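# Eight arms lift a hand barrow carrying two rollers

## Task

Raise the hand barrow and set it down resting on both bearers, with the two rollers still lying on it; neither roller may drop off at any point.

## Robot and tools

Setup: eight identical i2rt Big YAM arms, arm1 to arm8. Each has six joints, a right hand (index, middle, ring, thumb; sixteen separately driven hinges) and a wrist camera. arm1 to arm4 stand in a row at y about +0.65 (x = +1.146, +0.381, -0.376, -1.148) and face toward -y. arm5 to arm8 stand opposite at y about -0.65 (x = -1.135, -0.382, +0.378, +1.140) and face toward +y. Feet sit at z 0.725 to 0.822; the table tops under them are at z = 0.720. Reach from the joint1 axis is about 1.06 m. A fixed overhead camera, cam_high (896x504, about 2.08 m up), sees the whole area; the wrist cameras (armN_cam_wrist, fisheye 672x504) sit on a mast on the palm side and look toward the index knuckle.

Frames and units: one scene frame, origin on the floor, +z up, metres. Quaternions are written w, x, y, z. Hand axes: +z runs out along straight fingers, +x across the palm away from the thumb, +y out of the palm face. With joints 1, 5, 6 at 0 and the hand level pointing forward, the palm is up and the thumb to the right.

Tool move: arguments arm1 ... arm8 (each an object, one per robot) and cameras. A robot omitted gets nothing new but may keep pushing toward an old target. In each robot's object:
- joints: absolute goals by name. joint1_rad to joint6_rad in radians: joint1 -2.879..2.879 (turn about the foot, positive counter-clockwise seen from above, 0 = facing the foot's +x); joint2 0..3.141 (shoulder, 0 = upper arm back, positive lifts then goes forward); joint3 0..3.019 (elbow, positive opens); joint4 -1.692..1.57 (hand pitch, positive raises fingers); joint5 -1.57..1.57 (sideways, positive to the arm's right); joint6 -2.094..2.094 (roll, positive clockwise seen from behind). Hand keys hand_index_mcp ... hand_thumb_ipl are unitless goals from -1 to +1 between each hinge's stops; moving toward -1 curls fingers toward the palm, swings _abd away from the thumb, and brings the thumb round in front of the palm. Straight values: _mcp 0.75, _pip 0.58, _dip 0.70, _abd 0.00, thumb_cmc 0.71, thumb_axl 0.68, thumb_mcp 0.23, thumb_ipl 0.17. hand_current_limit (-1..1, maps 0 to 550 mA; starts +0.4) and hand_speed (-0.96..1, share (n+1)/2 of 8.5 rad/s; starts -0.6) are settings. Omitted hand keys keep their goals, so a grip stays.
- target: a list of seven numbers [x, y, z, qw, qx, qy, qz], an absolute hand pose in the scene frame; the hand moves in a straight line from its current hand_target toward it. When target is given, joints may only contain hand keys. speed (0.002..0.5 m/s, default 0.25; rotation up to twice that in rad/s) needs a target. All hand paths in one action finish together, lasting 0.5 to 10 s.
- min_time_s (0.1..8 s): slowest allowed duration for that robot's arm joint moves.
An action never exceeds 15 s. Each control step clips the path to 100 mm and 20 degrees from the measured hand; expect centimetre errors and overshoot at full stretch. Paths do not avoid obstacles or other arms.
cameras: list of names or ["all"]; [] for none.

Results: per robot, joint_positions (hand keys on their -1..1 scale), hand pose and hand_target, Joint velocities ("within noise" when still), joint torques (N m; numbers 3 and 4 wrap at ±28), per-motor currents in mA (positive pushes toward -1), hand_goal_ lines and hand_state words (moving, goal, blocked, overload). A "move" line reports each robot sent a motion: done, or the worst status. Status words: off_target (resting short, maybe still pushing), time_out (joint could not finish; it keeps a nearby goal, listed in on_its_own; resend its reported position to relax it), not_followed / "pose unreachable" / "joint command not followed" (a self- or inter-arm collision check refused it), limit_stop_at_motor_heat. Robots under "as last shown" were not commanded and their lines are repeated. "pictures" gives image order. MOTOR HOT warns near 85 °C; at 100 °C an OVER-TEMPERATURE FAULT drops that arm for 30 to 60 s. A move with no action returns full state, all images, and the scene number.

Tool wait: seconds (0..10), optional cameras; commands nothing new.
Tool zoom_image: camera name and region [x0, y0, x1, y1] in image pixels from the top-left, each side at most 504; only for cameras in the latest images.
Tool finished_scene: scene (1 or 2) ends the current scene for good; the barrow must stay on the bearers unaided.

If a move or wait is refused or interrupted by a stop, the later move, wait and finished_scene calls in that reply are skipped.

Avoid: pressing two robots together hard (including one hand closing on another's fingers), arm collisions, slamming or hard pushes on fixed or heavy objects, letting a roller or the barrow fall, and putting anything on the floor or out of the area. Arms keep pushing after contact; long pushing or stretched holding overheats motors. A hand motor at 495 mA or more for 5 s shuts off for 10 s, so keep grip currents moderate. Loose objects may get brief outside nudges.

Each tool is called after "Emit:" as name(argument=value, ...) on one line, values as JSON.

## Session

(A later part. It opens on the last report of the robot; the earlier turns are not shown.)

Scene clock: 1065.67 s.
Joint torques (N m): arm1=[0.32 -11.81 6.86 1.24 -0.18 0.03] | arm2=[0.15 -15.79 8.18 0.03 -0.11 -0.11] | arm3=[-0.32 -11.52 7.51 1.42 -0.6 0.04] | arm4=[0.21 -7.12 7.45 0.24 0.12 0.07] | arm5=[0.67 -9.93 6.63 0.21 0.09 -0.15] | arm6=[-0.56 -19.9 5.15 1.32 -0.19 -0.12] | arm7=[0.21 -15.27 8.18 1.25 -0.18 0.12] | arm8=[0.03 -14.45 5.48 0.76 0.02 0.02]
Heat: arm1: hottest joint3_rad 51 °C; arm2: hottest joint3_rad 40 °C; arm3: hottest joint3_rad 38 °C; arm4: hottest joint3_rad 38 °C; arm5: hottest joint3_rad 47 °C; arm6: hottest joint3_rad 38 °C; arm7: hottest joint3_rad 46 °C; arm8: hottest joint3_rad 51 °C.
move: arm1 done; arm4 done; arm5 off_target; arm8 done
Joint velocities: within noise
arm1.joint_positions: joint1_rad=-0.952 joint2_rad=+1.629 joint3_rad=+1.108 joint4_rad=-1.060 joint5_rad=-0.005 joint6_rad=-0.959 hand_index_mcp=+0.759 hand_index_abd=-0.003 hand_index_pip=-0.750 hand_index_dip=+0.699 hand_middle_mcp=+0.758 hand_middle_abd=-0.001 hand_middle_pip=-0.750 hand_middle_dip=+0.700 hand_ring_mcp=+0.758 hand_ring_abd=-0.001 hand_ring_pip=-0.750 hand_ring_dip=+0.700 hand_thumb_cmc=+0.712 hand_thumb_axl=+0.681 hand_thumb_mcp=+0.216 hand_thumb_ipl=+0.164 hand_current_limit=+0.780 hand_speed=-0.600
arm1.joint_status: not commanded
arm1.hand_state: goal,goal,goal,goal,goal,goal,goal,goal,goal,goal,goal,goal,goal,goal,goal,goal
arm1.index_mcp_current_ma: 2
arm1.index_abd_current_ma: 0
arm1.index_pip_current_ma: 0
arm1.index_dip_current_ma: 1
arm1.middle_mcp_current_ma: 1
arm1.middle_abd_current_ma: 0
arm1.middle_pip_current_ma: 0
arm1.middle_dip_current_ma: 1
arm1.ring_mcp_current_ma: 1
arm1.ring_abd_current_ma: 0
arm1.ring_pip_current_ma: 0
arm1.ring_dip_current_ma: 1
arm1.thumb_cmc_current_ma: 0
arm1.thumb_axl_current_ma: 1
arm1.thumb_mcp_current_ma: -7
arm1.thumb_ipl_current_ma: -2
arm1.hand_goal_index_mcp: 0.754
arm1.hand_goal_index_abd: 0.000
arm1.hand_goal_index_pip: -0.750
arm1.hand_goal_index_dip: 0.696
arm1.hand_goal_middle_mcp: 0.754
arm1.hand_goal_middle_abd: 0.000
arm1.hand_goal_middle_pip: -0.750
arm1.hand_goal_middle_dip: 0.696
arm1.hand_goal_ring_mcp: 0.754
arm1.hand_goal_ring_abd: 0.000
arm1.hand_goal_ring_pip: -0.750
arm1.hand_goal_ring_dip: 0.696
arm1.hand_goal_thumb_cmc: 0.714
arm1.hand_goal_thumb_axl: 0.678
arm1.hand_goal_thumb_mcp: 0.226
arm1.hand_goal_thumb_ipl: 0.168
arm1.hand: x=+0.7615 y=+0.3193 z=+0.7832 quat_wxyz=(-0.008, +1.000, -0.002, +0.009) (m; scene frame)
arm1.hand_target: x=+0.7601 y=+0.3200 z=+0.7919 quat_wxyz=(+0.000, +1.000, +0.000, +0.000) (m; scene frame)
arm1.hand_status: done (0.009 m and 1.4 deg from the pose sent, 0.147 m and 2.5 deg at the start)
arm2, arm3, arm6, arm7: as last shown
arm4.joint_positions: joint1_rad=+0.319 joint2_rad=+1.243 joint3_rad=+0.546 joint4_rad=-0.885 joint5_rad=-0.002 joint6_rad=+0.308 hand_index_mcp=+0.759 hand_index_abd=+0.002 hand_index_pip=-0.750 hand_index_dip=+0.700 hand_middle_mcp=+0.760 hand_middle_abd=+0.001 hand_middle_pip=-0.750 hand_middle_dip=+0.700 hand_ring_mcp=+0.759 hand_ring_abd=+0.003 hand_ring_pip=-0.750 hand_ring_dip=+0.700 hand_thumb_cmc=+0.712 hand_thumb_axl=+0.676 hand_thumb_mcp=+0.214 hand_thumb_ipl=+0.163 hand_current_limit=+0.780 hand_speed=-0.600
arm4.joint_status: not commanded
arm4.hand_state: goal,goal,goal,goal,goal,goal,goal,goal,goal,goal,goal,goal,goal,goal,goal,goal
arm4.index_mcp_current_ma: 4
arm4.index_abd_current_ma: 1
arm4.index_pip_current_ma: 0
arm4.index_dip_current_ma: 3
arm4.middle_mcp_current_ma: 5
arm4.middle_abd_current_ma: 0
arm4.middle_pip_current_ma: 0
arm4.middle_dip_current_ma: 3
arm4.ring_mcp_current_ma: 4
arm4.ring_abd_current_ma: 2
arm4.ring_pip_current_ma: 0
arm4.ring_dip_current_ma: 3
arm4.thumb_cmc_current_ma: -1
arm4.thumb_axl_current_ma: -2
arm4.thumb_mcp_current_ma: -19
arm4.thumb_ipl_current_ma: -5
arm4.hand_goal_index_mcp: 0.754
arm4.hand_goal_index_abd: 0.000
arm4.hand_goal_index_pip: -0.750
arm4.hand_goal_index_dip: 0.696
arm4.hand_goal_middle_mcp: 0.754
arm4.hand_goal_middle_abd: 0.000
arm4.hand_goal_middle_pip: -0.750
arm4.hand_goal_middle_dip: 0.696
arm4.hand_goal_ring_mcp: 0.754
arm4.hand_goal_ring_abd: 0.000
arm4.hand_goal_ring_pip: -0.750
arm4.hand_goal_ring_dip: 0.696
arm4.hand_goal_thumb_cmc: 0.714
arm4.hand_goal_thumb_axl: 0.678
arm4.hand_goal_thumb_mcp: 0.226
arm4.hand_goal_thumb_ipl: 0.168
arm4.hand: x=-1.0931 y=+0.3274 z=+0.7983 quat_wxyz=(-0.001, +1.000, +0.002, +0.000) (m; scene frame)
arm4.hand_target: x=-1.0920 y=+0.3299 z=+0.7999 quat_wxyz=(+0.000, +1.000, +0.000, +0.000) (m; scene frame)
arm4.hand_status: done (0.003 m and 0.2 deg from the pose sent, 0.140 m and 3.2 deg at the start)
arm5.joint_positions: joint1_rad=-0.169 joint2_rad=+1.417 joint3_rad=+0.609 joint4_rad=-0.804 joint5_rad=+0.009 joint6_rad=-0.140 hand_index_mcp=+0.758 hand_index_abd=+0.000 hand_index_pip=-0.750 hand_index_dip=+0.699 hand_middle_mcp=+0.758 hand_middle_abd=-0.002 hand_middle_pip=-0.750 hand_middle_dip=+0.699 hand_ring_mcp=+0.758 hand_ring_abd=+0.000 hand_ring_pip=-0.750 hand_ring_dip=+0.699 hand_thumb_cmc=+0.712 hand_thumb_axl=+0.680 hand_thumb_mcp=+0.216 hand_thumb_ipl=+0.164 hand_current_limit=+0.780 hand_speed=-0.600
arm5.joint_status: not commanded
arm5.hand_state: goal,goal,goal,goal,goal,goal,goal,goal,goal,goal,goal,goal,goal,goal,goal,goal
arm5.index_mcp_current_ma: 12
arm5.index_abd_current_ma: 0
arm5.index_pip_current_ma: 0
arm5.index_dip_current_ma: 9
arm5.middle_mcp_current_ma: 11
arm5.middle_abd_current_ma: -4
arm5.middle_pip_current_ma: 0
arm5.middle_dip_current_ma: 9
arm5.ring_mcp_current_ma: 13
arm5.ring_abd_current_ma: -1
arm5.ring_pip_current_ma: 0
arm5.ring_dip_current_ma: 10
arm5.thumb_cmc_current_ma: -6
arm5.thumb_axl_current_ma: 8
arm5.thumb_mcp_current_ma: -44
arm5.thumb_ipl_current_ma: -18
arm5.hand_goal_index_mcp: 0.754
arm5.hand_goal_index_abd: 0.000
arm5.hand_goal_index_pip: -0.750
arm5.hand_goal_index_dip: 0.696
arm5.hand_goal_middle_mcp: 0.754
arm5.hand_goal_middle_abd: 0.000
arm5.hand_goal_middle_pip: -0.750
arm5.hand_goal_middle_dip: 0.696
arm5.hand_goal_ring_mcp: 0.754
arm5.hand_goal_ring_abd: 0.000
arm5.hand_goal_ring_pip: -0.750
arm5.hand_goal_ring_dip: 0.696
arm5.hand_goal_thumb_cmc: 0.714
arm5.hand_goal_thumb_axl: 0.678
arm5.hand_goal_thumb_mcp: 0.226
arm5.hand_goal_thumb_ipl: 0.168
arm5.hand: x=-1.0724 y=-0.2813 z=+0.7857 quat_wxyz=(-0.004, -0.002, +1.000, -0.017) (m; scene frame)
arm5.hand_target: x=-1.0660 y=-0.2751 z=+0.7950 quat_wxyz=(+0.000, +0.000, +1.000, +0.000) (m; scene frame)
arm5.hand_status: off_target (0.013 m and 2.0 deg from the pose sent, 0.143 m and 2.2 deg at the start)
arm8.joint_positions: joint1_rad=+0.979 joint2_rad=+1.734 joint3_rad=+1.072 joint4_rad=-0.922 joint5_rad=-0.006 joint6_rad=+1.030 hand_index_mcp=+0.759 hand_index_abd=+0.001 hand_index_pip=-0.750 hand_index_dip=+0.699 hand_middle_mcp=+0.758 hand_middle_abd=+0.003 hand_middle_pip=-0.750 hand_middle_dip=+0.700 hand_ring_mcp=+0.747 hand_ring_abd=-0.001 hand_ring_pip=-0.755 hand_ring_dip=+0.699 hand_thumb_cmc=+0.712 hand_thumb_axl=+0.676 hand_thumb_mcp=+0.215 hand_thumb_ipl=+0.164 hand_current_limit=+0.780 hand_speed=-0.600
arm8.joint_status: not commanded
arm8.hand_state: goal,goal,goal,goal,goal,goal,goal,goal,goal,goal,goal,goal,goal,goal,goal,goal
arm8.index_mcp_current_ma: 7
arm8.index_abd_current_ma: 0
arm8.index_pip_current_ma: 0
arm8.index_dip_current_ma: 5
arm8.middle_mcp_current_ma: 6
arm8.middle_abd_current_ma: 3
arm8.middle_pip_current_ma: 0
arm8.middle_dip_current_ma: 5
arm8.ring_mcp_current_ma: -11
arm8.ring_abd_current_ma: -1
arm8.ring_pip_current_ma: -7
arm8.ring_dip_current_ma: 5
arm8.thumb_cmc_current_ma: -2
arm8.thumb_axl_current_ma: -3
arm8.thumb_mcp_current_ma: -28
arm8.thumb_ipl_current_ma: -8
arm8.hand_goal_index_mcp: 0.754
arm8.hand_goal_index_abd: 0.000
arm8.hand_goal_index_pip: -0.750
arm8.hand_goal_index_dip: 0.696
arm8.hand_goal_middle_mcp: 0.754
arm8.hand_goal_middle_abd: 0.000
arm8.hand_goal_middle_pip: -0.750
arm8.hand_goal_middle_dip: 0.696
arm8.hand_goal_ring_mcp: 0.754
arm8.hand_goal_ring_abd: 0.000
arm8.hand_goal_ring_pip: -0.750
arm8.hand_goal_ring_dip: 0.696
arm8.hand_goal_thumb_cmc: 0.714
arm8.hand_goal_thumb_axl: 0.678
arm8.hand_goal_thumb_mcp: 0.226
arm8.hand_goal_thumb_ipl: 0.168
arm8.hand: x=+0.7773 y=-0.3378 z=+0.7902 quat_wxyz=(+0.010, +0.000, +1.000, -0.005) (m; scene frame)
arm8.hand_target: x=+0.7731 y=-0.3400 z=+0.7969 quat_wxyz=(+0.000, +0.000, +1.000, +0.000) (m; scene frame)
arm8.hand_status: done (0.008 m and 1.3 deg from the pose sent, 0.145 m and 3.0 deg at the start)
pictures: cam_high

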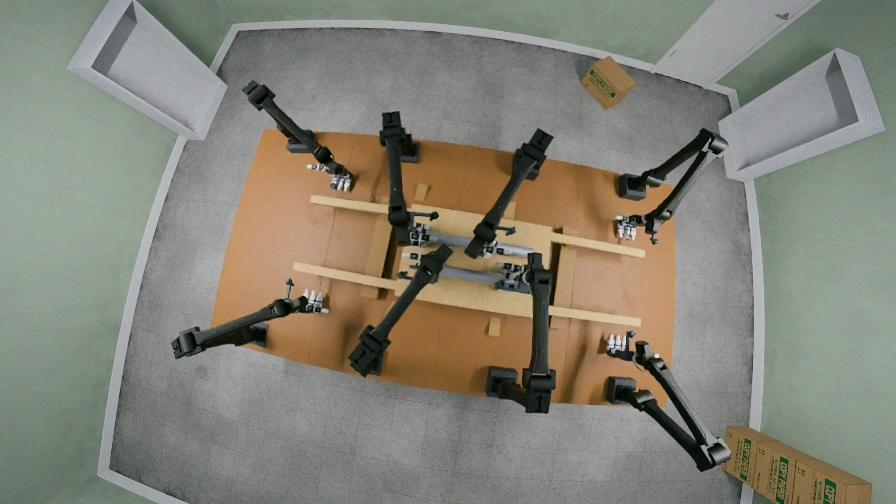

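Emit:
wait(seconds=0, cameras=["arm2_cam_wrist", "arm3_cam_wrist", "arm6_cam_wrist", "arm7_cam_wrist"])

Scene clock: 1107.37 s.
Joint torques (N m): arm1=[0.03 -12.1 6.87 1.06 -0.19 0.01] | arm2=[0.44 -16.26 8.27 -0.2 -0.13 -0.12] | arm3=[-0.26 -11.58 7.5 1.42 -0.59 0.04] | arm4=[0.44 -7.24 7.39 0.2 0.13 0.08] | arm5=[0.67 -10.05 6.61 0.21 0.09 -0.16] | arm6=[-0.67 -20.07 5.15 1.35 -0.19 -0.13] | arm7=[0.21 -15.27 8.23 1.21 -0.19 0.12] | arm8=[0.03 -14.62 5.35 0.88 0 0.01]
Heat: arm1: hottest joint3_rad 46 °C; arm2: hottest joint3_rad 40 °C; arm3: hottest joint3_rad 37 °C; arm4: hottest joint3_rad 36 °C; arm5: hottest joint3_rad 42 °C; arm6: hottest joint3_rad 38 °C; arm7: hottest joint3_rad 45 °C; arm8: hottest joint3_rad 46 °C.
Joint velocities: within noise
arm1.joint_positions: joint1_rad=-0.952 joint2_rad=+1.629 joint3_rad=+1.108 joint4_rad=-1.060 joint5_rad=-0.005 joint6_rad=-0.959 hand_index_mcp=+0.759 hand_index_abd=-0.003 hand_index_pip=-0.750 hand_index_dip=+0.699 hand_middle_mcp=+0.758 hand_middle_abd=-0.001 hand_middle_pip=-0.750 hand_middle_dip=+0.700 hand_ring_mcp=+0.758 hand_ring_abd=-0.001 hand_ring_pip=-0.750 hand_ring_dip=+0.700 hand_thumb_cmc=+0.712 hand_thumb_axl=+0.681 hand_thumb_mcp=+0.216 hand_thumb_ipl=+0.164 hand_current_limit=+0.780 hand_speed=-0.600
arm1.joint_status: not commanded
arm1.hand_state: goal,goal,goal,goal,goal,goal,goal,goal,goal,goal,goal,goal,goal,goal,goal,goal
arm1.index_mcp_current_ma: 2
arm1.index_abd_current_ma: 0
arm1.index_pip_current_ma: 0
arm1.index_dip_current_ma: 1
arm1.middle_mcp_current_ma: 1
arm1.middle_abd_current_ma: 0
arm1.middle_pip_current_ma: 0
arm1.middle_dip_current_ma: 1
arm1.ring_mcp_current_ma: 1
arm1.ring_abd_current_ma: 0
arm1.ring_pip_current_ma: 0
arm1.ring_dip_current_ma: 1
arm1.thumb_cmc_current_ma: 0
arm1.thumb_axl_current_ma: 1
arm1.thumb_mcp_current_ma: -7
arm1.thumb_ipl_current_ma: -2
arm1.hand_goal_index_mcp: 0.754
arm1.hand_goal_index_abd: 0.000
arm1.hand_goal_index_pip: -0.750
arm1.hand_goal_index_dip: 0.696
arm1.hand_goal_middle_mcp: 0.754
arm1.hand_goal_middle_abd: 0.000
arm1.hand_goal_middle_pip: -0.750
arm1.hand_goal_middle_dip: 0.696
arm1.hand_goal_ring_mcp: 0.754
arm1.hand_goal_ring_abd: 0.000
arm1.hand_goal_ring_pip: -0.750
arm1.hand_goal_ring_dip: 0.696
arm1.hand_goal_thumb_cmc: 0.714
arm1.hand_goal_thumb_axl: 0.678
arm1.hand_goal_thumb_mcp: 0.226
arm1.hand_goal_thumb_ipl: 0.168
arm1.hand: x=+0.7615 y=+0.3193 z=+0.7832 quat_wxyz=(-0.008, +1.000, -0.002, +0.009) (m; scene frame)
arm1.hand_target: x=+0.7601 y=+0.3200 z=+0.7919 quat_wxyz=(+0.000, +1.000, +0.000, +0.000) (m; scene frame)
arm1.hand_status: done (0.009 m and 1.4 deg from the pose sent, 0.147 m and 2.5 deg at the start)
arm2.joint_positions: joint1_rad=-0.495 joint2_rad=+2.060 joint3_rad=+2.211 joint4_rad=-1.669 joint5_rad=+0.003 joint6_rad=-2.056 hand_index_mcp=+0.341 hand_index_abd=+0.039 hand_index_pip=+0.574 hand_index_dip=+0.694 hand_middle_mcp=-0.466 hand_middle_abd=+0.000 hand_middle_pip=-0.735 hand_middle_dip=+0.696 hand_ring_mcp=+0.344 hand_ring_abd=-0.036 hand_ring_pip=+0.578 hand_ring_dip=+0.697 hand_thumb_cmc=-0.569 hand_thumb_axl=+0.677 hand_thumb_mcp=+0.224 hand_thumb_ipl=+0.168 hand_current_limit=-0.400 hand_speed=-0.600
arm2.joint_status: not commanded
arm2.hand_state: goal,goal,goal,goal,goal,goal,goal,goal,goal,goal,goal,goal,goal,goal,goal,goal
arm2.index_mcp_current_ma: 4
arm2.index_abd_current_ma: 11
arm2.index_pip_current_ma: -8
arm2.index_dip_current_ma: -12
arm2.middle_mcp_current_ma: 72
arm2.middle_abd_current_ma: 0
arm2.middle_pip_current_ma: 7
arm2.middle_dip_current_ma: 0
arm2.ring_mcp_current_ma: 21
arm2.ring_abd_current_ma: -8
arm2.ring_pip_current_ma: 10
arm2.ring_dip_current_ma: 7
arm2.thumb_cmc_current_ma: 3
arm2.thumb_axl_current_ma: -4
arm2.thumb_mcp_current_ma: -14
arm2.thumb_ipl_current_ma: -2
arm2.hand_goal_index_mcp: 0.340
arm2.hand_goal_index_abd: 0.036
arm2.hand_goal_index_pip: 0.576
arm2.hand_goal_index_dip: 0.696
arm2.hand_goal_middle_mcp: -0.480
arm2.hand_goal_middle_abd: 0.000
arm2.hand_goal_middle_pip: -0.736
arm2.hand_goal_middle_dip: 0.696
arm2.hand_goal_ring_mcp: 0.340
arm2.hand_goal_ring_abd: -0.034
arm2.hand_goal_ring_pip: 0.576
arm2.hand_goal_ring_dip: 0.696
arm2.hand_goal_thumb_cmc: -0.570
arm2.hand_goal_thumb_axl: 0.678
arm2.hand_goal_thumb_mcp: 0.226
arm2.hand_goal_thumb_ipl: 0.168
arm2.hand: x=+0.1495 y=+0.0512 z=+0.9875 quat_wxyz=(+0.009, +0.713, +0.701, -0.022) (m; scene frame)
arm2.hand_target: x=+0.1521 y=+0.0515 z=+0.9654 quat_wxyz=(+0.000, +0.707, +0.707, +0.000) (m; scene frame)
arm2.hand_status: not commanded
arm3.joint_positions: joint1_rad=+0.080 joint2_rad=+1.844 joint3_rad=+1.754 joint4_rad=-1.432 joint5_rad=-0.003 joint6_rad=-1.480 hand_index_mcp=+0.336 hand_index_abd=-0.149 hand_index_pip=+0.576 hand_index_dip=+0.700 hand_middle_mcp=-0.468 hand_middle_abd=+0.000 hand_middle_pip=-0.734 hand_middle_dip=+0.696 hand_ring_mcp=+0.331 hand_ring_abd=-0.180 hand_ring_pip=+0.574 hand_ring_dip=+0.695 hand_thumb_cmc=-0.569 hand_thumb_axl=+0.677 hand_thumb_mcp=+0.223 hand_thumb_ipl=+0.168 hand_current_limit=-0.400 hand_speed=-0.600
arm3.joint_status: not commanded
arm3.hand_state: goal,goal,goal,goal,goal,goal,goal,goal,goal,blocked,goal,goal,goal,goal,goal,goal
arm3.index_mcp_current_ma: 0
arm3.index_abd_current_ma: -1
arm3.index_pip_current_ma: 0
arm3.index_dip_current_ma: 0
arm3.middle_mcp_current_ma: 2
arm3.middle_abd_current_ma: 0
arm3.middle_pip_current_ma: 0
arm3.middle_dip_current_ma: 0
arm3.ring_mcp_current_ma: -1
arm3.ring_abd_current_ma: -19
arm3.ring_pip_current_ma: 0
arm3.ring_dip_current_ma: 0
arm3.thumb_cmc_current_ma: 0
arm3.thumb_axl_current_ma: 0
arm3.thumb_mcp_current_ma: 0
arm3.thumb_ipl_current_ma: 0
arm3.hand_goal_index_mcp: 0.340
arm3.hand_goal_index_abd: -0.140
arm3.hand_goal_index_pip: 0.576
arm3.hand_goal_index_dip: 0.696
arm3.hand_goal_middle_mcp: -0.480
arm3.hand_goal_middle_abd: 0.000
arm3.hand_goal_middle_pip: -0.736
arm3.hand_goal_middle_dip: 0.696
arm3.hand_goal_ring_mcp: 0.340
arm3.hand_goal_ring_abd: -0.140
arm3.hand_goal_ring_pip: 0.576
arm3.hand_goal_ring_dip: 0.696
arm3.hand_goal_thumb_cmc: -0.570
arm3.hand_goal_thumb_axl: 0.678
arm3.hand_goal_thumb_mcp: 0.226
arm3.hand_goal_thumb_ipl: 0.168
arm3.hand: x=-0.2484 y=+0.0438 z=+0.9909 quat_wxyz=(+0.013, +0.714, +0.699, -0.015) (m; scene frame)
arm3.hand_target: x=-0.2405 y=+0.0456 z=+0.9558 quat_wxyz=(+0.000, +0.707, +0.707, +0.000) (m; scene frame)
arm3.hand_status: not commanded
arm4.joint_positions: joint1_rad=+0.319 joint2_rad=+1.243 joint3_rad=+0.546 joint4_rad=-0.885 joint5_rad=-0.002 joint6_rad=+0.308 hand_index_mcp=+0.759 hand_index_abd=+0.002 hand_index_pip=-0.750 hand_index_dip=+0.700 hand_middle_mcp=+0.760 hand_middle_abd=+0.001 hand_middle_pip=-0.750 hand_middle_dip=+0.700 hand_ring_mcp=+0.759 hand_ring_abd=+0.003 hand_ring_pip=-0.750 hand_ring_dip=+0.700 hand_thumb_cmc=+0.712 hand_thumb_axl=+0.676 hand_thumb_mcp=+0.214 hand_thumb_ipl=+0.163 hand_current_limit=+0.780 hand_speed=-0.600
arm4.joint_status: not commanded
arm4.hand_state: goal,goal,goal,goal,goal,goal,goal,goal,goal,goal,goal,goal,goal,goal,goal,goal
arm4.index_mcp_current_ma: 4
arm4.index_abd_current_ma: 1
arm4.index_pip_current_ma: 0
arm4.index_dip_current_ma: 3
arm4.middle_mcp_current_ma: 5
arm4.middle_abd_current_ma: 0
arm4.middle_pip_current_ma: 0
arm4.middle_dip_current_ma: 3
arm4.ring_mcp_current_ma: 4
arm4.ring_abd_current_ma: 2
arm4.ring_pip_current_ma: 0
arm4.ring_dip_current_ma: 3
arm4.thumb_cmc_current_ma: -1
arm4.thumb_axl_current_ma: -2
arm4.thumb_mcp_current_ma: -19
arm4.thumb_ipl_current_ma: -5
arm4.hand_goal_index_mcp: 0.754
arm4.hand_goal_index_abd: 0.000
arm4.hand_goal_index_pip: -0.750
arm4.hand_goal_index_dip: 0.696
arm4.hand_goal_middle_mcp: 0.754
arm4.hand_goal_middle_abd: 0.000
arm4.hand_goal_middle_pip: -0.750
arm4.hand_goal_middle_dip: 0.696
arm4.hand_goal_ring_mcp: 0.754
arm4.hand_goal_ring_abd: 0.000
arm4.hand_goal_ring_pip: -0.750
arm4.hand_goal_ring_dip: 0.696
arm4.hand_goal_thumb_cmc: 0.714
arm4.hand_goal_thumb_axl: 0.678
arm4.hand_goal_thumb_mcp: 0.226
arm4.hand_goal_thumb_ipl: 0.168
arm4.hand: x=-1.0931 y=+0.3274 z=+0.7983 quat_wxyz=(-0.001, +1.000, +0.002, +0.000) (m; scene frame)
arm4.hand_target: x=-1.0920 y=+0.3299 z=+0.7999 quat_wxyz=(+0.000, +1.000, +0.000, +0.000) (m; scene frame)
arm4.hand_status: done (0.003 m and 0.2 deg from the pose sent, 0.140 m and 3.2 deg at the start)
arm5.joint_positions: joint1_rad=-0.169 joint2_rad=+1.417 joint3_rad=+0.609 joint4_rad=-0.804 joint5_rad=+0.009 joint6_rad=-0.140 hand_index_mcp=+0.758 hand_index_abd=+0.000 hand_index_pip=-0.750 hand_index_dip=+0.699 hand_middle_mcp=+0.758 hand_middle_abd=-0.002 hand_middle_pip=-0.750 hand_middle_dip=+0.699 hand_ring_mcp=+0.758 hand_ring_abd=+0.000 hand_ring_pip=-0.750 hand_ring_dip=+0.699 hand_thumb_cmc=+0.712 hand_thumb_axl=+0.680 hand_thumb_mcp=+0.216 hand_thumb_ipl=+0.164 hand_current_limit=+0.780 hand_speed=-0.600
arm5.joint_status: not commanded
arm5.hand_state: goal,goal,goal,goal,goal,goal,goal,goal,goal,goal,goal,goal,goal,goal,goal,goal
arm5.index_mcp_current_ma: 12
arm5.index_abd_current_ma: 0
arm5.index_pip_current_ma: 0
arm5.index_dip_current_ma: 9
arm5.middle_mcp_current_ma: 11
arm5.middle_abd_current_ma: -4
arm5.middle_pip_current_ma: 0
arm5.middle_dip_current_ma: 9
arm5.ring_mcp_current_ma: 13
arm5.ring_abd_current_ma: -1
arm5.ring_pip_current_ma: 0
arm5.ring_dip_current_ma: 10
arm5.thumb_cmc_current_ma: -6
arm5.thumb_axl_current_ma: 8
arm5.thumb_mcp_current_ma: -44
arm5.thumb_ipl_current_ma: -18
arm5.hand_goal_index_mcp: 0.754
arm5.hand_goal_index_abd: 0.000
arm5.hand_goal_index_pip: -0.750
arm5.hand_goal_index_dip: 0.696
arm5.hand_goal_middle_mcp: 0.754
arm5.hand_goal_middle_abd: 0.000
arm5.hand_goal_middle_pip: -0.750
arm5.hand_goal_middle_dip: 0.696
arm5.hand_goal_ring_mcp: 0.754
arm5.hand_goal_ring_abd: 0.000
arm5.hand_goal_ring_pip: -0.750
arm5.hand_goal_ring_dip: 0.696
arm5.hand_goal_thumb_cmc: 0.714
arm5.hand_goal_thumb_axl: 0.678
arm5.hand_goal_thumb_mcp: 0.226
arm5.hand_goal_thumb_ipl: 0.168
arm5.hand: x=-1.0724 y=-0.2813 z=+0.7857 quat_wxyz=(-0.004, -0.002, +1.000, -0.017) (m; scene frame)
arm5.hand_target: x=-1.0660 y=-0.2751 z=+0.7950 quat_wxyz=(+0.000, +0.000, +1.000, +0.000) (m; scene frame)
arm5.hand_status: off_target (0.013 m and 2.0 deg from the pose sent, 0.143 m and 2.2 deg at the start)
arm6.joint_positions: joint1_rad=-0.423 joint2_rad=+2.071 joint3_rad=+2.007 joint4_rad=-1.470 joint5_rad=-0.001 joint6_rad=-1.977 hand_index_mcp=+0.325 hand_index_abd=-0.135 hand_index_pip=+0.566 hand_index_dip=+0.693 hand_middle_mcp=-0.467 hand_middle_abd=+0.000 hand_middle_pip=-0.735 hand_middle_dip=+0.696 hand_ring_mcp=+0.329 hand_ring_abd=-0.182 hand_ring_pip=+0.572 hand_ring_dip=+0.695 hand_thumb_cmc=-0.569 hand_thumb_axl=+0.677 hand_thumb_mcp=+0.223 hand_thumb_ipl=+0.168 hand_current_limit=-0.400 hand_speed=-0.600
arm6.joint_status: not commanded
arm6.hand_state: goal,blocked,goal,goal,goal,goal,goal,goal,goal,blocked,goal,goal,goal,goal,goal,goal
arm6.index_mcp_current_ma: -25
arm6.index_abd_current_ma: 39
arm6.index_pip_current_ma: -13
arm6.index_dip_current_ma: -3
arm6.middle_mcp_current_ma: 22
arm6.middle_abd_current_ma: 0
arm6.middle_pip_current_ma: 1
arm6.middle_dip_current_ma: 0
arm6.ring_mcp_current_ma: -17
arm6.ring_abd_current_ma: -33
arm6.ring_pip_current_ma: -4
arm6.ring_dip_current_ma: -1
arm6.thumb_cmc_current_ma: 1
arm6.thumb_axl_current_ma: 0
arm6.thumb_mcp_current_ma: -3
arm6.thumb_ipl_current_ma: 0
arm6.hand_goal_index_mcp: 0.340
arm6.hand_goal_index_abd: -0.160
arm6.hand_goal_index_pip: 0.576
arm6.hand_goal_index_dip: 0.696
arm6.hand_goal_middle_mcp: -0.480
arm6.hand_goal_middle_abd: 0.000
arm6.hand_goal_middle_pip: -0.736
arm6.hand_goal_middle_dip: 0.696
arm6.hand_goal_ring_mcp: 0.340
arm6.hand_goal_ring_abd: -0.160
arm6.hand_goal_ring_pip: 0.576
arm6.hand_goal_ring_dip: 0.696
arm6.hand_goal_thumb_cmc: -0.570
arm6.hand_goal_thumb_axl: 0.678
arm6.hand_goal_thumb_mcp: 0.226
arm6.hand_goal_thumb_ipl: 0.168
arm6.hand: x=-0.2049 y=-0.0377 z=+0.9761 quat_wxyz=(+0.014, -0.705, +0.709, +0.007) (m; scene frame)
arm6.hand_target: x=-0.2053 y=-0.0390 z=+0.9456 quat_wxyz=(+0.000, -0.707, +0.707, +0.000) (m; scene frame)
arm6.hand_status: not commanded
arm7.joint_positions: joint1_rad=+0.232 joint2_rad=+1.931 joint3_rad=+1.953 joint4_rad=-1.559 joint5_rad=-0.009 joint6_rad=-1.315 hand_index_mcp=+0.338 hand_index_abd=-0.098 hand_index_pip=+0.574 hand_index_dip=+0.694 hand_middle_mcp=-0.469 hand_middle_abd=+0.001 hand_middle_pip=-0.735 hand_middle_dip=+0.696 hand_ring_mcp=+0.330 hand_ring_abd=-0.144 hand_ring_pip=+0.573 hand_ring_dip=+0.695 hand_thumb_cmc=-0.569 hand_thumb_axl=+0.677 hand_thumb_mcp=+0.224 hand_thumb_ipl=+0.168 hand_current_limit=-0.400 hand_speed=-0.600
arm7.joint_status: not commanded
arm7.hand_state: goal,blocked,goal,goal,goal,goal,goal,goal,goal,blocked,goal,goal,goal,goal,goal,goal
arm7.index_mcp_current_ma: -1
arm7.index_abd_current_ma: 18
arm7.index_pip_current_ma: -1
arm7.index_dip_current_ma: -1
arm7.middle_mcp_current_ma: 9
arm7.middle_abd_current_ma: 0
arm7.middle_pip_current_ma: 0
arm7.middle_dip_current_ma: 0
arm7.ring_mcp_current_ma: -7
arm7.ring_abd_current_ma: -21
arm7.ring_pip_current_ma: -1
arm7.ring_dip_current_ma: 0
arm7.thumb_cmc_current_ma: 0
arm7.thumb_axl_current_ma: 0
arm7.thumb_mcp_current_ma: -1
arm7.thumb_ipl_current_ma: 0
arm7.hand_goal_index_mcp: 0.340
arm7.hand_goal_index_abd: -0.120
arm7.hand_goal_index_pip: 0.576
arm7.hand_goal_index_dip: 0.696
arm7.hand_goal_middle_mcp: -0.480
arm7.hand_goal_middle_abd: 0.000
arm7.hand_goal_middle_pip: -0.736
arm7.hand_goal_middle_dip: 0.696
arm7.hand_goal_ring_mcp: 0.340
arm7.hand_goal_ring_abd: -0.120
arm7.hand_goal_ring_pip: 0.576
arm7.hand_goal_ring_dip: 0.696
arm7.hand_goal_thumb_cmc: -0.570
arm7.hand_goal_thumb_axl: 0.678
arm7.hand_goal_thumb_mcp: 0.226
arm7.hand_goal_thumb_ipl: 0.168
arm7.hand: x=+0.1388 y=-0.0471 z=+0.9716 quat_wxyz=(+0.007, -0.706, +0.708, +0.014) (m; scene frame)
arm7.hand_target: x=+0.1373 y=-0.0477 z=+0.9454 quat_wxyz=(+0.000, -0.707, +0.707, +0.000) (m; scene frame)
arm7.hand_status: not commanded
arm8.joint_positions: joint1_rad=+0.979 joint2_rad=+1.734 joint3_rad=+1.072 joint4_rad=-0.922 joint5_rad=-0.006 joint6_rad=+1.030 hand_index_mcp=+0.759 hand_index_abd=+0.001 hand_index_pip=-0.750 hand_index_dip=+0.699 hand_middle_mcp=+0.758 hand_middle_abd=+0.003 hand_middle_pip=-0.750 hand_middle_dip=+0.700 hand_ring_mcp=+0.747 hand_ring_abd=-0.001 hand_ring_pip=-0.755 hand_ring_dip=+0.699 hand_thumb_cmc=+0.712 hand_thumb_axl=+0.676 hand_thumb_mcp=+0.215 hand_thumb_ipl=+0.164 hand_current_limit=+0.780 hand_speed=-0.600
arm8.joint_status: not commanded
arm8.hand_state: goal,goal,goal,goal,goal,goal,goal,goal,goal,goal,goal,goal,goal,goal,goal,goal
arm8.index_mcp_current_ma: 7
arm8.index_abd_current_ma: 0
arm8.index_pip_current_ma: 0
arm8.index_dip_current_ma: 5
arm8.middle_mcp_current_ma: 6
arm8.middle_abd_current_ma: 3
arm8.middle_pip_current_ma: 0
arm8.middle_dip_current_ma: 5
arm8.ring_mcp_current_ma: -11
arm8.ring_abd_current_ma: -1
arm8.ring_pip_current_ma: -7
arm8.ring_dip_current_ma: 5
arm8.thumb_cmc_current_ma: -2
arm8.thumb_axl_current_ma: -3
arm8.thumb_mcp_current_ma: -28
arm8.thumb_ipl_current_ma: -8
arm8.hand_goal_index_mcp: 0.754
arm8.hand_goal_index_abd: 0.000
arm8.hand_goal_index_pip: -0.750
arm8.hand_goal_index_dip: 0.696
arm8.hand_goal_middle_mcp: 0.754
arm8.hand_goal_middle_abd: 0.000
arm8.hand_goal_middle_pip: -0.750
arm8.hand_goal_middle_dip: 0.696
arm8.hand_goal_ring_mcp: 0.754
arm8.hand_goal_ring_abd: 0.000
arm8.hand_goal_ring_pip: -0.750
arm8.hand_goal_ring_dip: 0.696
arm8.hand_goal_thumb_cmc: 0.714
arm8.hand_goal_thumb_axl: 0.678
arm8.hand_goal_thumb_mcp: 0.226
arm8.hand_goal_thumb_ipl: 0.168
arm8.hand: x=+0.7773 y=-0.3378 z=+0.7902 quat_wxyz=(+0.010, +0.000, +1.000, -0.005) (m; scene frame)
arm8.hand_target: x=+0.7731 y=-0.3400 z=+0.7969 quat_wxyz=(+0.000, +0.000, +1.000, +0.000) (m; scene frame)
arm8.hand_status: done (0.008 m and 1.3 deg from the pose sent, 0.145 m and 3.0 deg at the start)
pictures: arm2_cam_wrist, arm3_cam_wrist, arm6_cam_wrist, arm7_cam_wrist
camera_calibration:
arm2_cam_wrist: T_world_to_cam=[[0.647244, -0.762141, 0.0146969, -0.0402249], [-0.483702, -0.395728, 0.780661, -0.732787], [-0.589158, -0.512387, -0.624782, 0.853179], [0, 0, 0, 1]] pos_world=[0.174242, 0.116517, 1.1057]
arm3_cam_wrist: T_world_to_cam=[[0.598101, -0.800471, 0.0390116, 0.177209], [-0.547929, -0.372912, 0.748806, -0.911589], [-0.584849, -0.469237, -0.66164, 0.660661], [0, 0, 0, 1]] pos_world=[-0.219089, 0.111915, 1.11281]
arm6_cam_wrist: T_world_to_cam=[[-0.624803, 0.780677, -0.0128592, -0.0525575], [0.511153, 0.421432, 0.749078, -0.655565], [0.590207, 0.461453, -0.662357, 0.91285], [0, 0, 0, 1]] pos_world=[-0.236515, -0.103931, 1.09503]
arm7_cam_wrist: T_world_to_cam=[[-0.600922, 0.797757, 0.0497655, 0.108008], [0.562725, 0.378021, 0.735147, -0.821945], [0.567657, 0.46977, -0.676078, 0.722118], [0, 0, 0, 1]] pos_world=[0.117518, -0.114681, 1.08708]

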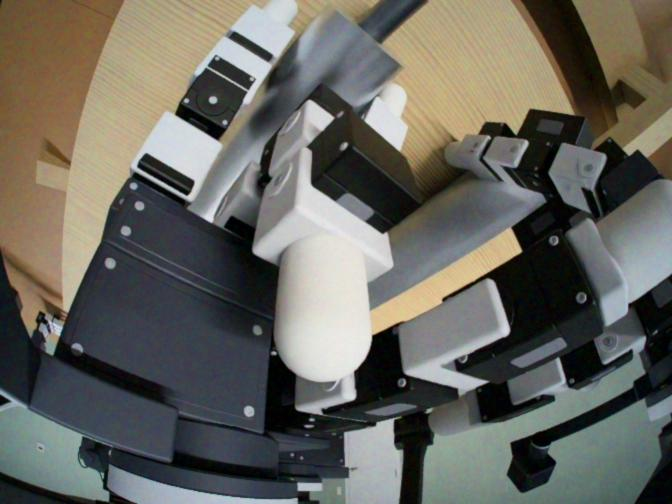

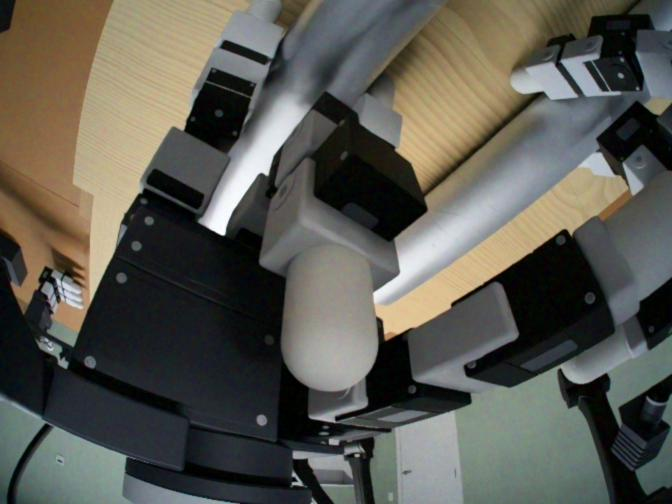

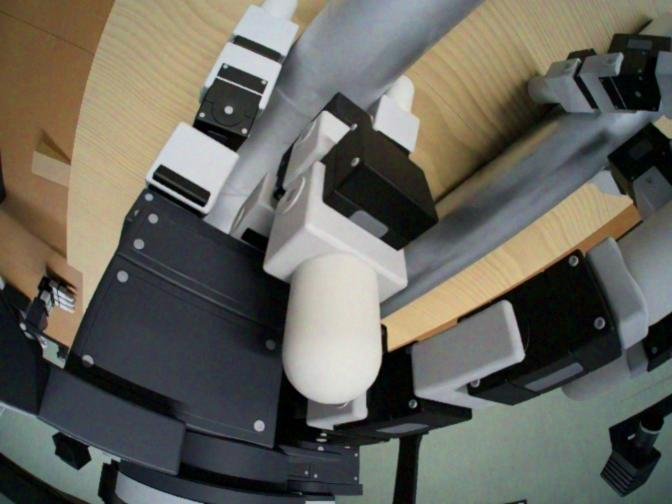

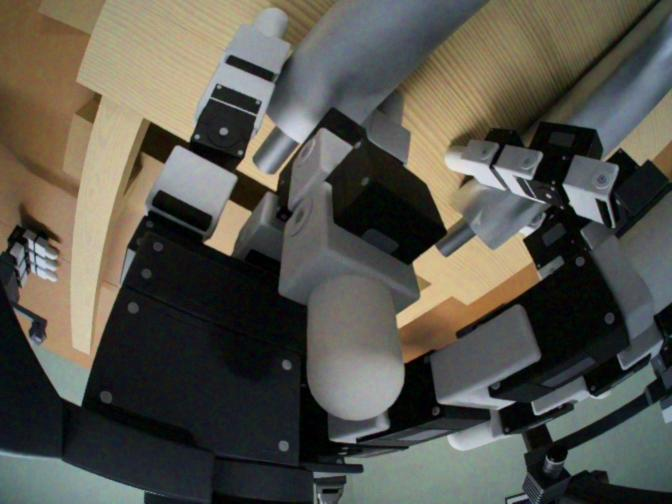

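Emit:
move(arm2={"joints": {"hand_speed": -0.92, "hand_index_abd": 0.08, "hand_ring_abd": -0.16}}, arm3={"joints": {"hand_speed": -0.92, "hand_index_abd": -0.05, "hand_ring_abd": -0.28}}, arm6={"joints": {"hand_speed": -0.92, "hand_index_abd": -0.05, "hand_ring_abd": -0.28}}, arm7={"joints": {"hand_speed": -0.92, "hand_index_abd": -0.06, "hand_ring_abd": -0.26}}, cameras=["cam_high", "arm2_cam_wrist", "arm7_cam_wrist", "arm6_cam_wrist", "arm3_cam_wrist"])

Emit:
zoom_image(camera="cam_high", region=[370, 180, 560, 330])

Scene clock: 1126.10 s.
Joint torques (N m): arm1=[-0.15 -12.45 6.83 1.06 -0.2 0.01] | arm2=[1.38 -16.32 7.98 0.09 -0.16 -0.13] | arm3=[-0.03 -11.63 7.75 1.25 -0.64 0.05] | arm4=[0.32 -7.12 7.39 0.21 0.14 0.08] | arm5=[0.56 -10.11 6.61 0.24 0.09 -0.16] | arm6=[-0.56 -19.96 5.27 0.77 -0.17 -0.12] | arm7=[0.21 -15.33 8.24 0.5 -0.3 0.12] | arm8=[-0.15 -14.21 5.27 0.83 0.03 0]
Heat: arm1: hottest joint3_rad 45 °C; arm2: hottest joint3_rad 40 °C; arm3: hottest joint3_rad 37 °C; arm4: hottest joint3_rad 35 °C; arm5: hottest joint3_rad 41 °C; arm6: hottest joint3_rad 38 °C; arm7: hottest joint3_rad 45 °C; arm8: hottest joint3_rad 45 °C.
move: arm2 done; arm3 off_target; arm6 off_target; arm7 off_target
Joint velocities: within noise
arm1, arm4, arm5, arm8: as last shown
arm2.joint_positions: joint1_rad=-0.495 joint2_rad=+2.061 joint3_rad=+2.211 joint4_rad=-1.669 joint5_rad=+0.004 joint6_rad=-2.056 hand_index_mcp=+0.338 hand_index_abd=+0.060 hand_index_pip=+0.574 hand_index_dip=+0.694 hand_middle_mcp=-0.466 hand_middle_abd=+0.000 hand_middle_pip=-0.735 hand_middle_dip=+0.696 hand_ring_mcp=+0.343 hand_ring_abd=-0.155 hand_ring_pip=+0.577 hand_ring_dip=+0.697 hand_thumb_cmc=-0.569 hand_thumb_axl=+0.677 hand_thumb_mcp=+0.224 hand_thumb_ipl=+0.168 hand_current_limit=-0.400 hand_speed=-0.920
arm2.joint_status: all done
arm2.hand_state: goal,goal,goal,goal,goal,goal,goal,goal,goal,goal,goal,goal,goal,goal,goal,goal
arm2.index_mcp_current_ma: -12
arm2.index_abd_current_ma: -84
arm2.index_pip_current_ma: -8
arm2.index_dip_current_ma: -12
arm2.middle_mcp_current_ma: 72
arm2.middle_abd_current_ma: 0
arm2.middle_pip_current_ma: 7
arm2.middle_dip_current_ma: 0
arm2.ring_mcp_current_ma: 13
arm2.ring_abd_current_ma: 19
arm2.ring_pip_current_ma: 6
arm2.ring_dip_current_ma: 7
arm2.thumb_cmc_current_ma: 3
arm2.thumb_axl_current_ma: -4
arm2.thumb_mcp_current_ma: -14
arm2.thumb_ipl_current_ma: -2
arm2.hand_goal_index_mcp: 0.340
arm2.hand_goal_index_abd: 0.080
arm2.hand_goal_index_pip: 0.576
arm2.hand_goal_index_dip: 0.696
arm2.hand_goal_middle_mcp: -0.480
arm2.hand_goal_middle_abd: 0.000
arm2.hand_goal_middle_pip: -0.736
arm2.hand_goal_middle_dip: 0.696
arm2.hand_goal_ring_mcp: 0.340
arm2.hand_goal_ring_abd: -0.160
arm2.hand_goal_ring_pip: 0.576
arm2.hand_goal_ring_dip: 0.696
arm2.hand_goal_thumb_cmc: -0.570
arm2.hand_goal_thumb_axl: 0.678
arm2.hand_goal_thumb_mcp: 0.226
arm2.hand_goal_thumb_ipl: 0.168
arm2.hand: x=+0.1493 y=+0.0512 z=+0.9869 quat_wxyz=(+0.008, +0.713, +0.701, -0.021) (m; scene frame)
arm2.hand_target: x=+0.1521 y=+0.0515 z=+0.9652 quat_wxyz=(+0.000, +0.707, +0.707, +0.000) (m; scene frame)
arm2.hand_status: not commanded
arm3.joint_positions: joint1_rad=+0.077 joint2_rad=+1.844 joint3_rad=+1.751 joint4_rad=-1.427 joint5_rad=-0.002 joint6_rad=-1.481 hand_index_mcp=+0.327 hand_index_abd=-0.149 hand_index_pip=+0.570 hand_index_dip=+0.697 hand_middle_mcp=-0.468 hand_middle_abd=+0.000 hand_middle_pip=-0.734 hand_middle_dip=+0.696 hand_ring_mcp=+0.341 hand_ring_abd=-0.275 hand_ring_pip=+0.574 hand_ring_dip=+0.695 hand_thumb_cmc=-0.569 hand_thumb_axl=+0.677 hand_thumb_mcp=+0.223 hand_thumb_ipl=+0.168 hand_current_limit=-0.400 hand_speed=-0.920
arm3.joint_status: hand_index_abd off_target (ended at -0.149, target -0.050); the others done
arm3.hand_state: goal,blocked,goal,goal,goal,goal,goal,goal,goal,goal,goal,goal,goal,goal,goal,goal
arm3.index_mcp_current_ma: -3
arm3.index_abd_current_ma: -109
arm3.index_pip_current_ma: -1
arm3.index_dip_current_ma: 0
arm3.middle_mcp_current_ma: 2
arm3.middle_abd_current_ma: 0
arm3.middle_pip_current_ma: 0
arm3.middle_dip_current_ma: 0
arm3.ring_mcp_current_ma: 0
arm3.ring_abd_current_ma: 0
arm3.ring_pip_current_ma: 0
arm3.ring_dip_current_ma: 0
arm3.thumb_cmc_current_ma: 0
arm3.thumb_axl_current_ma: 0
arm3.thumb_mcp_current_ma: 0
arm3.thumb_ipl_current_ma: 0
arm3.hand_goal_index_mcp: 0.340
arm3.hand_goal_index_abd: -0.050
arm3.hand_goal_index_pip: 0.576
arm3.hand_goal_index_dip: 0.696
arm3.hand_goal_middle_mcp: -0.480
arm3.hand_goal_middle_abd: 0.000
arm3.hand_goal_middle_pip: -0.736
arm3.hand_goal_middle_dip: 0.696
arm3.hand_goal_ring_mcp: 0.340
arm3.hand_goal_ring_abd: -0.280
arm3.hand_goal_ring_pip: 0.576
arm3.hand_goal_ring_dip: 0.696
arm3.hand_goal_thumb_cmc: -0.570
arm3.hand_goal_thumb_axl: 0.678
arm3.hand_goal_thumb_mcp: 0.226
arm3.hand_goal_thumb_ipl: 0.168
arm3.hand: x=-0.2501 y=+0.0433 z=+0.9897 quat_wxyz=(+0.013, +0.715, +0.699, -0.016) (m; scene frame)
arm3.hand_target: x=-0.2403 y=+0.0457 z=+0.9558 quat_wxyz=(+0.000, +0.707, +0.707, +0.000) (m; scene frame)
arm3.hand_status: not commanded
arm6.joint_positions: joint1_rad=-0.423 joint2_rad=+2.071 joint3_rad=+2.005 joint4_rad=-1.454 joint5_rad=-0.001 joint6_rad=-1.977 hand_index_mcp=+0.321 hand_index_abd=-0.099 hand_index_pip=+0.562 hand_index_dip=+0.689 hand_middle_mcp=-0.467 hand_middle_abd=+0.000 hand_middle_pip=-0.735 hand_middle_dip=+0.696 hand_ring_mcp=+0.322 hand_ring_abd=-0.244 hand_ring_pip=+0.564 hand_ring_dip=+0.691 hand_thumb_cmc=-0.569 hand_thumb_axl=+0.677 hand_thumb_mcp=+0.223 hand_thumb_ipl=+0.168 hand_current_limit=-0.400 hand_speed=-0.920
arm6.joint_status: hand_index_abd off_target (ended at -0.099, target -0.050); hand_ring_abd off_target (ended at -0.244, target -0.280); the others done
arm6.hand_state: goal,blocked,goal,goal,goal,goal,goal,goal,goal,blocked,goal,goal,goal,goal,goal,goal
arm6.index_mcp_current_ma: -36
arm6.index_abd_current_ma: -100
arm6.index_pip_current_ma: -21
arm6.index_dip_current_ma: -8
arm6.middle_mcp_current_ma: 22
arm6.middle_abd_current_ma: 0
arm6.middle_pip_current_ma: 1
arm6.middle_dip_current_ma: 0
arm6.ring_mcp_current_ma: -33
arm6.ring_abd_current_ma: 65
arm6.ring_pip_current_ma: -17
arm6.ring_dip_current_ma: -5
arm6.thumb_cmc_current_ma: 1
arm6.thumb_axl_current_ma: 0
arm6.thumb_mcp_current_ma: -3
arm6.thumb_ipl_current_ma: 0
arm6.hand_goal_index_mcp: 0.340
arm6.hand_goal_index_abd: -0.050
arm6.hand_goal_index_pip: 0.576
arm6.hand_goal_index_dip: 0.696
arm6.hand_goal_middle_mcp: -0.480
arm6.hand_goal_middle_abd: 0.000
arm6.hand_goal_middle_pip: -0.736
arm6.hand_goal_middle_dip: 0.696
arm6.hand_goal_ring_mcp: 0.340
arm6.hand_goal_ring_abd: -0.280
arm6.hand_goal_ring_pip: 0.576
arm6.hand_goal_ring_dip: 0.696
arm6.hand_goal_thumb_cmc: -0.570
arm6.hand_goal_thumb_axl: 0.678
arm6.hand_goal_thumb_mcp: 0.226
arm6.hand_goal_thumb_ipl: 0.168
arm6.hand: x=-0.2035 y=-0.0344 z=+0.9755 quat_wxyz=(+0.020, -0.705, +0.709, +0.010) (m; scene frame)
arm6.hand_target: x=-0.2053 y=-0.0391 z=+0.9455 quat_wxyz=(+0.000, -0.707, +0.707, +0.000) (m; scene frame)
arm6.hand_status: not commanded
arm7.joint_positions: joint1_rad=+0.232 joint2_rad=+1.931 joint3_rad=+1.953 joint4_rad=-1.542 joint5_rad=-0.006 joint6_rad=-1.315 hand_index_mcp=+0.342 hand_index_abd=-0.063 hand_index_pip=+0.574 hand_index_dip=+0.694 hand_middle_mcp=-0.469 hand_middle_abd=+0.001 hand_middle_pip=-0.735 hand_middle_dip=+0.696 hand_ring_mcp=+0.329 hand_ring_abd=-0.227 hand_ring_pip=+0.569 hand_ring_dip=+0.693 hand_thumb_cmc=-0.569 hand_thumb_axl=+0.677 hand_thumb_mcp=+0.224 hand_thumb_ipl=+0.168 hand_current_limit=-0.400 hand_speed=-0.920
arm7.joint_status: hand_ring_abd off_target (ended at -0.227, target -0.260); the others done
arm7.hand_state: goal,goal,goal,goal,goal,goal,goal,goal,goal,blocked,goal,goal,goal,goal,goal,goal
arm7.index_mcp_current_ma: 0
arm7.index_abd_current_ma: -1
arm7.index_pip_current_ma: 0
arm7.index_dip_current_ma: -1
arm7.middle_mcp_current_ma: 9
arm7.middle_abd_current_ma: 0
arm7.middle_pip_current_ma: 0
arm7.middle_dip_current_ma: 0
arm7.ring_mcp_current_ma: -9
arm7.ring_abd_current_ma: 35
arm7.ring_pip_current_ma: -4
arm7.ring_dip_current_ma: -1
arm7.thumb_cmc_current_ma: 0
arm7.thumb_axl_current_ma: 0
arm7.thumb_mcp_current_ma: -1
arm7.thumb_ipl_current_ma: 0
arm7.hand_goal_index_mcp: 0.340
arm7.hand_goal_index_abd: -0.060
arm7.hand_goal_index_pip: 0.576
arm7.hand_goal_index_dip: 0.696
arm7.hand_goal_middle_mcp: -0.480
arm7.hand_goal_middle_abd: 0.000
arm7.hand_goal_middle_pip: -0.736
arm7.hand_goal_middle_dip: 0.696
arm7.hand_goal_ring_mcp: 0.340
arm7.hand_goal_ring_abd: -0.260
arm7.hand_goal_ring_pip: 0.576
arm7.hand_goal_ring_dip: 0.696
arm7.hand_goal_thumb_cmc: -0.570
arm7.hand_goal_thumb_axl: 0.678
arm7.hand_goal_thumb_mcp: 0.226
arm7.hand_goal_thumb_ipl: 0.168
arm7.hand: x=+0.1382 y=-0.0429 z=+0.9723 quat_wxyz=(+0.013, -0.706, +0.708, +0.021) (m; scene frame)
arm7.hand_target: x=+0.1373 y=-0.0477 z=+0.9454 quat_wxyz=(+0.000, -0.707, +0.707, +0.000) (m; scene frame)
arm7.hand_status: not commanded
pictures: arm2_cam_wrist, arm3_cam_wrist, arm6_cam_wrist, arm7_cam_wrist, cam_high
camera_calibration:
arm2_cam_wrist: T_world_to_cam=[[0.647214, -0.762183, 0.0138118, -0.0393149], [-0.483535, -0.396456, 0.780395, -0.732173], [-0.589328, -0.511762, -0.625134, 0.853052], [0, 0, 0, 1]] pos_world=[0.174141, 0.116319, 1.1052]
arm3_cam_wrist: T_world_to_cam=[[0.596906, -0.801323, 0.039808, 0.176841], [-0.547932, -0.370906, 0.749799, -0.912964], [-0.586066, -0.469371, -0.660467, 0.65712], [0, 0, 0, 1]] pos_world=[-0.220684, 0.111516, 1.11151]
arm6_cam_wrist: T_world_to_cam=[[-0.62472, 0.780827, -0.00579833, -0.0611482], [0.507045, 0.411298, 0.757456, -0.666569], [0.593827, 0.470258, -0.652861, 0.901946], [0, 0, 0, 1]] pos_world=[-0.23582, -0.102242, 1.09339]
arm7_cam_wrist: T_world_to_cam=[[-0.600845, 0.796753, 0.0645718, 0.0898717], [0.563946, 0.365256, 0.740644, -0.829741], [0.566525, 0.481427, -0.668788, 0.714554], [0, 0, 0, 1]] pos_world=[0.117115, -0.112543, 1.08662]

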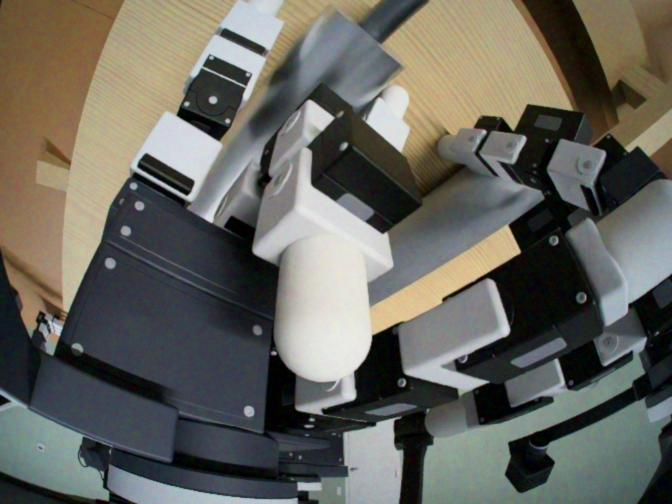

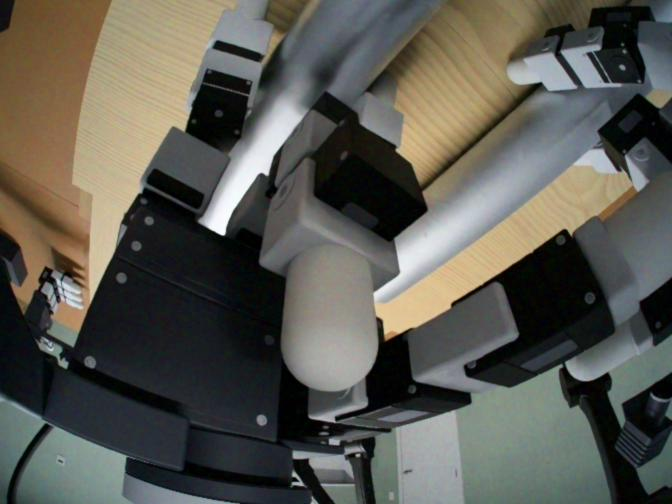

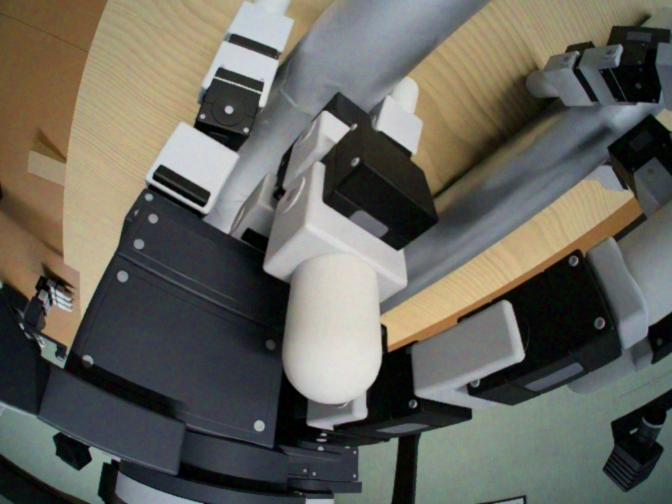

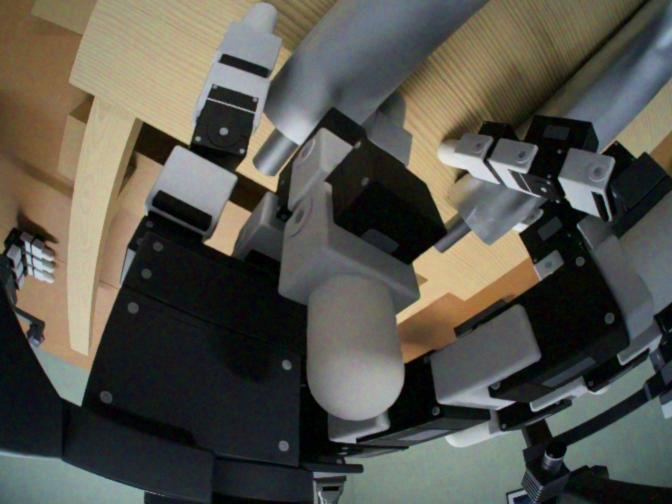

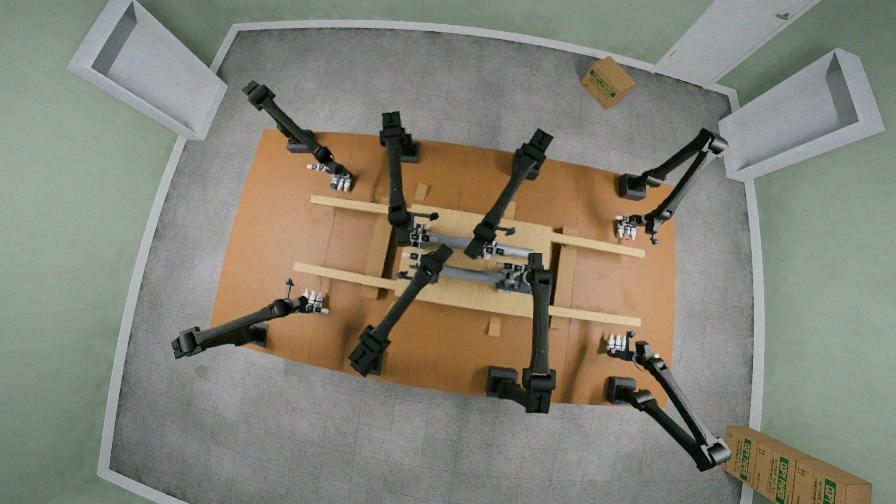

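Scaled by 2.653 from the camera's 896x504 image, which has a finer 1280x720 frame.

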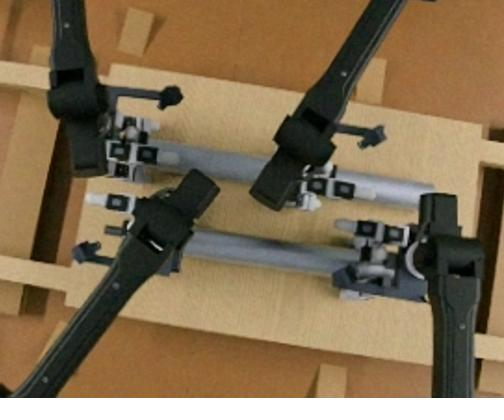

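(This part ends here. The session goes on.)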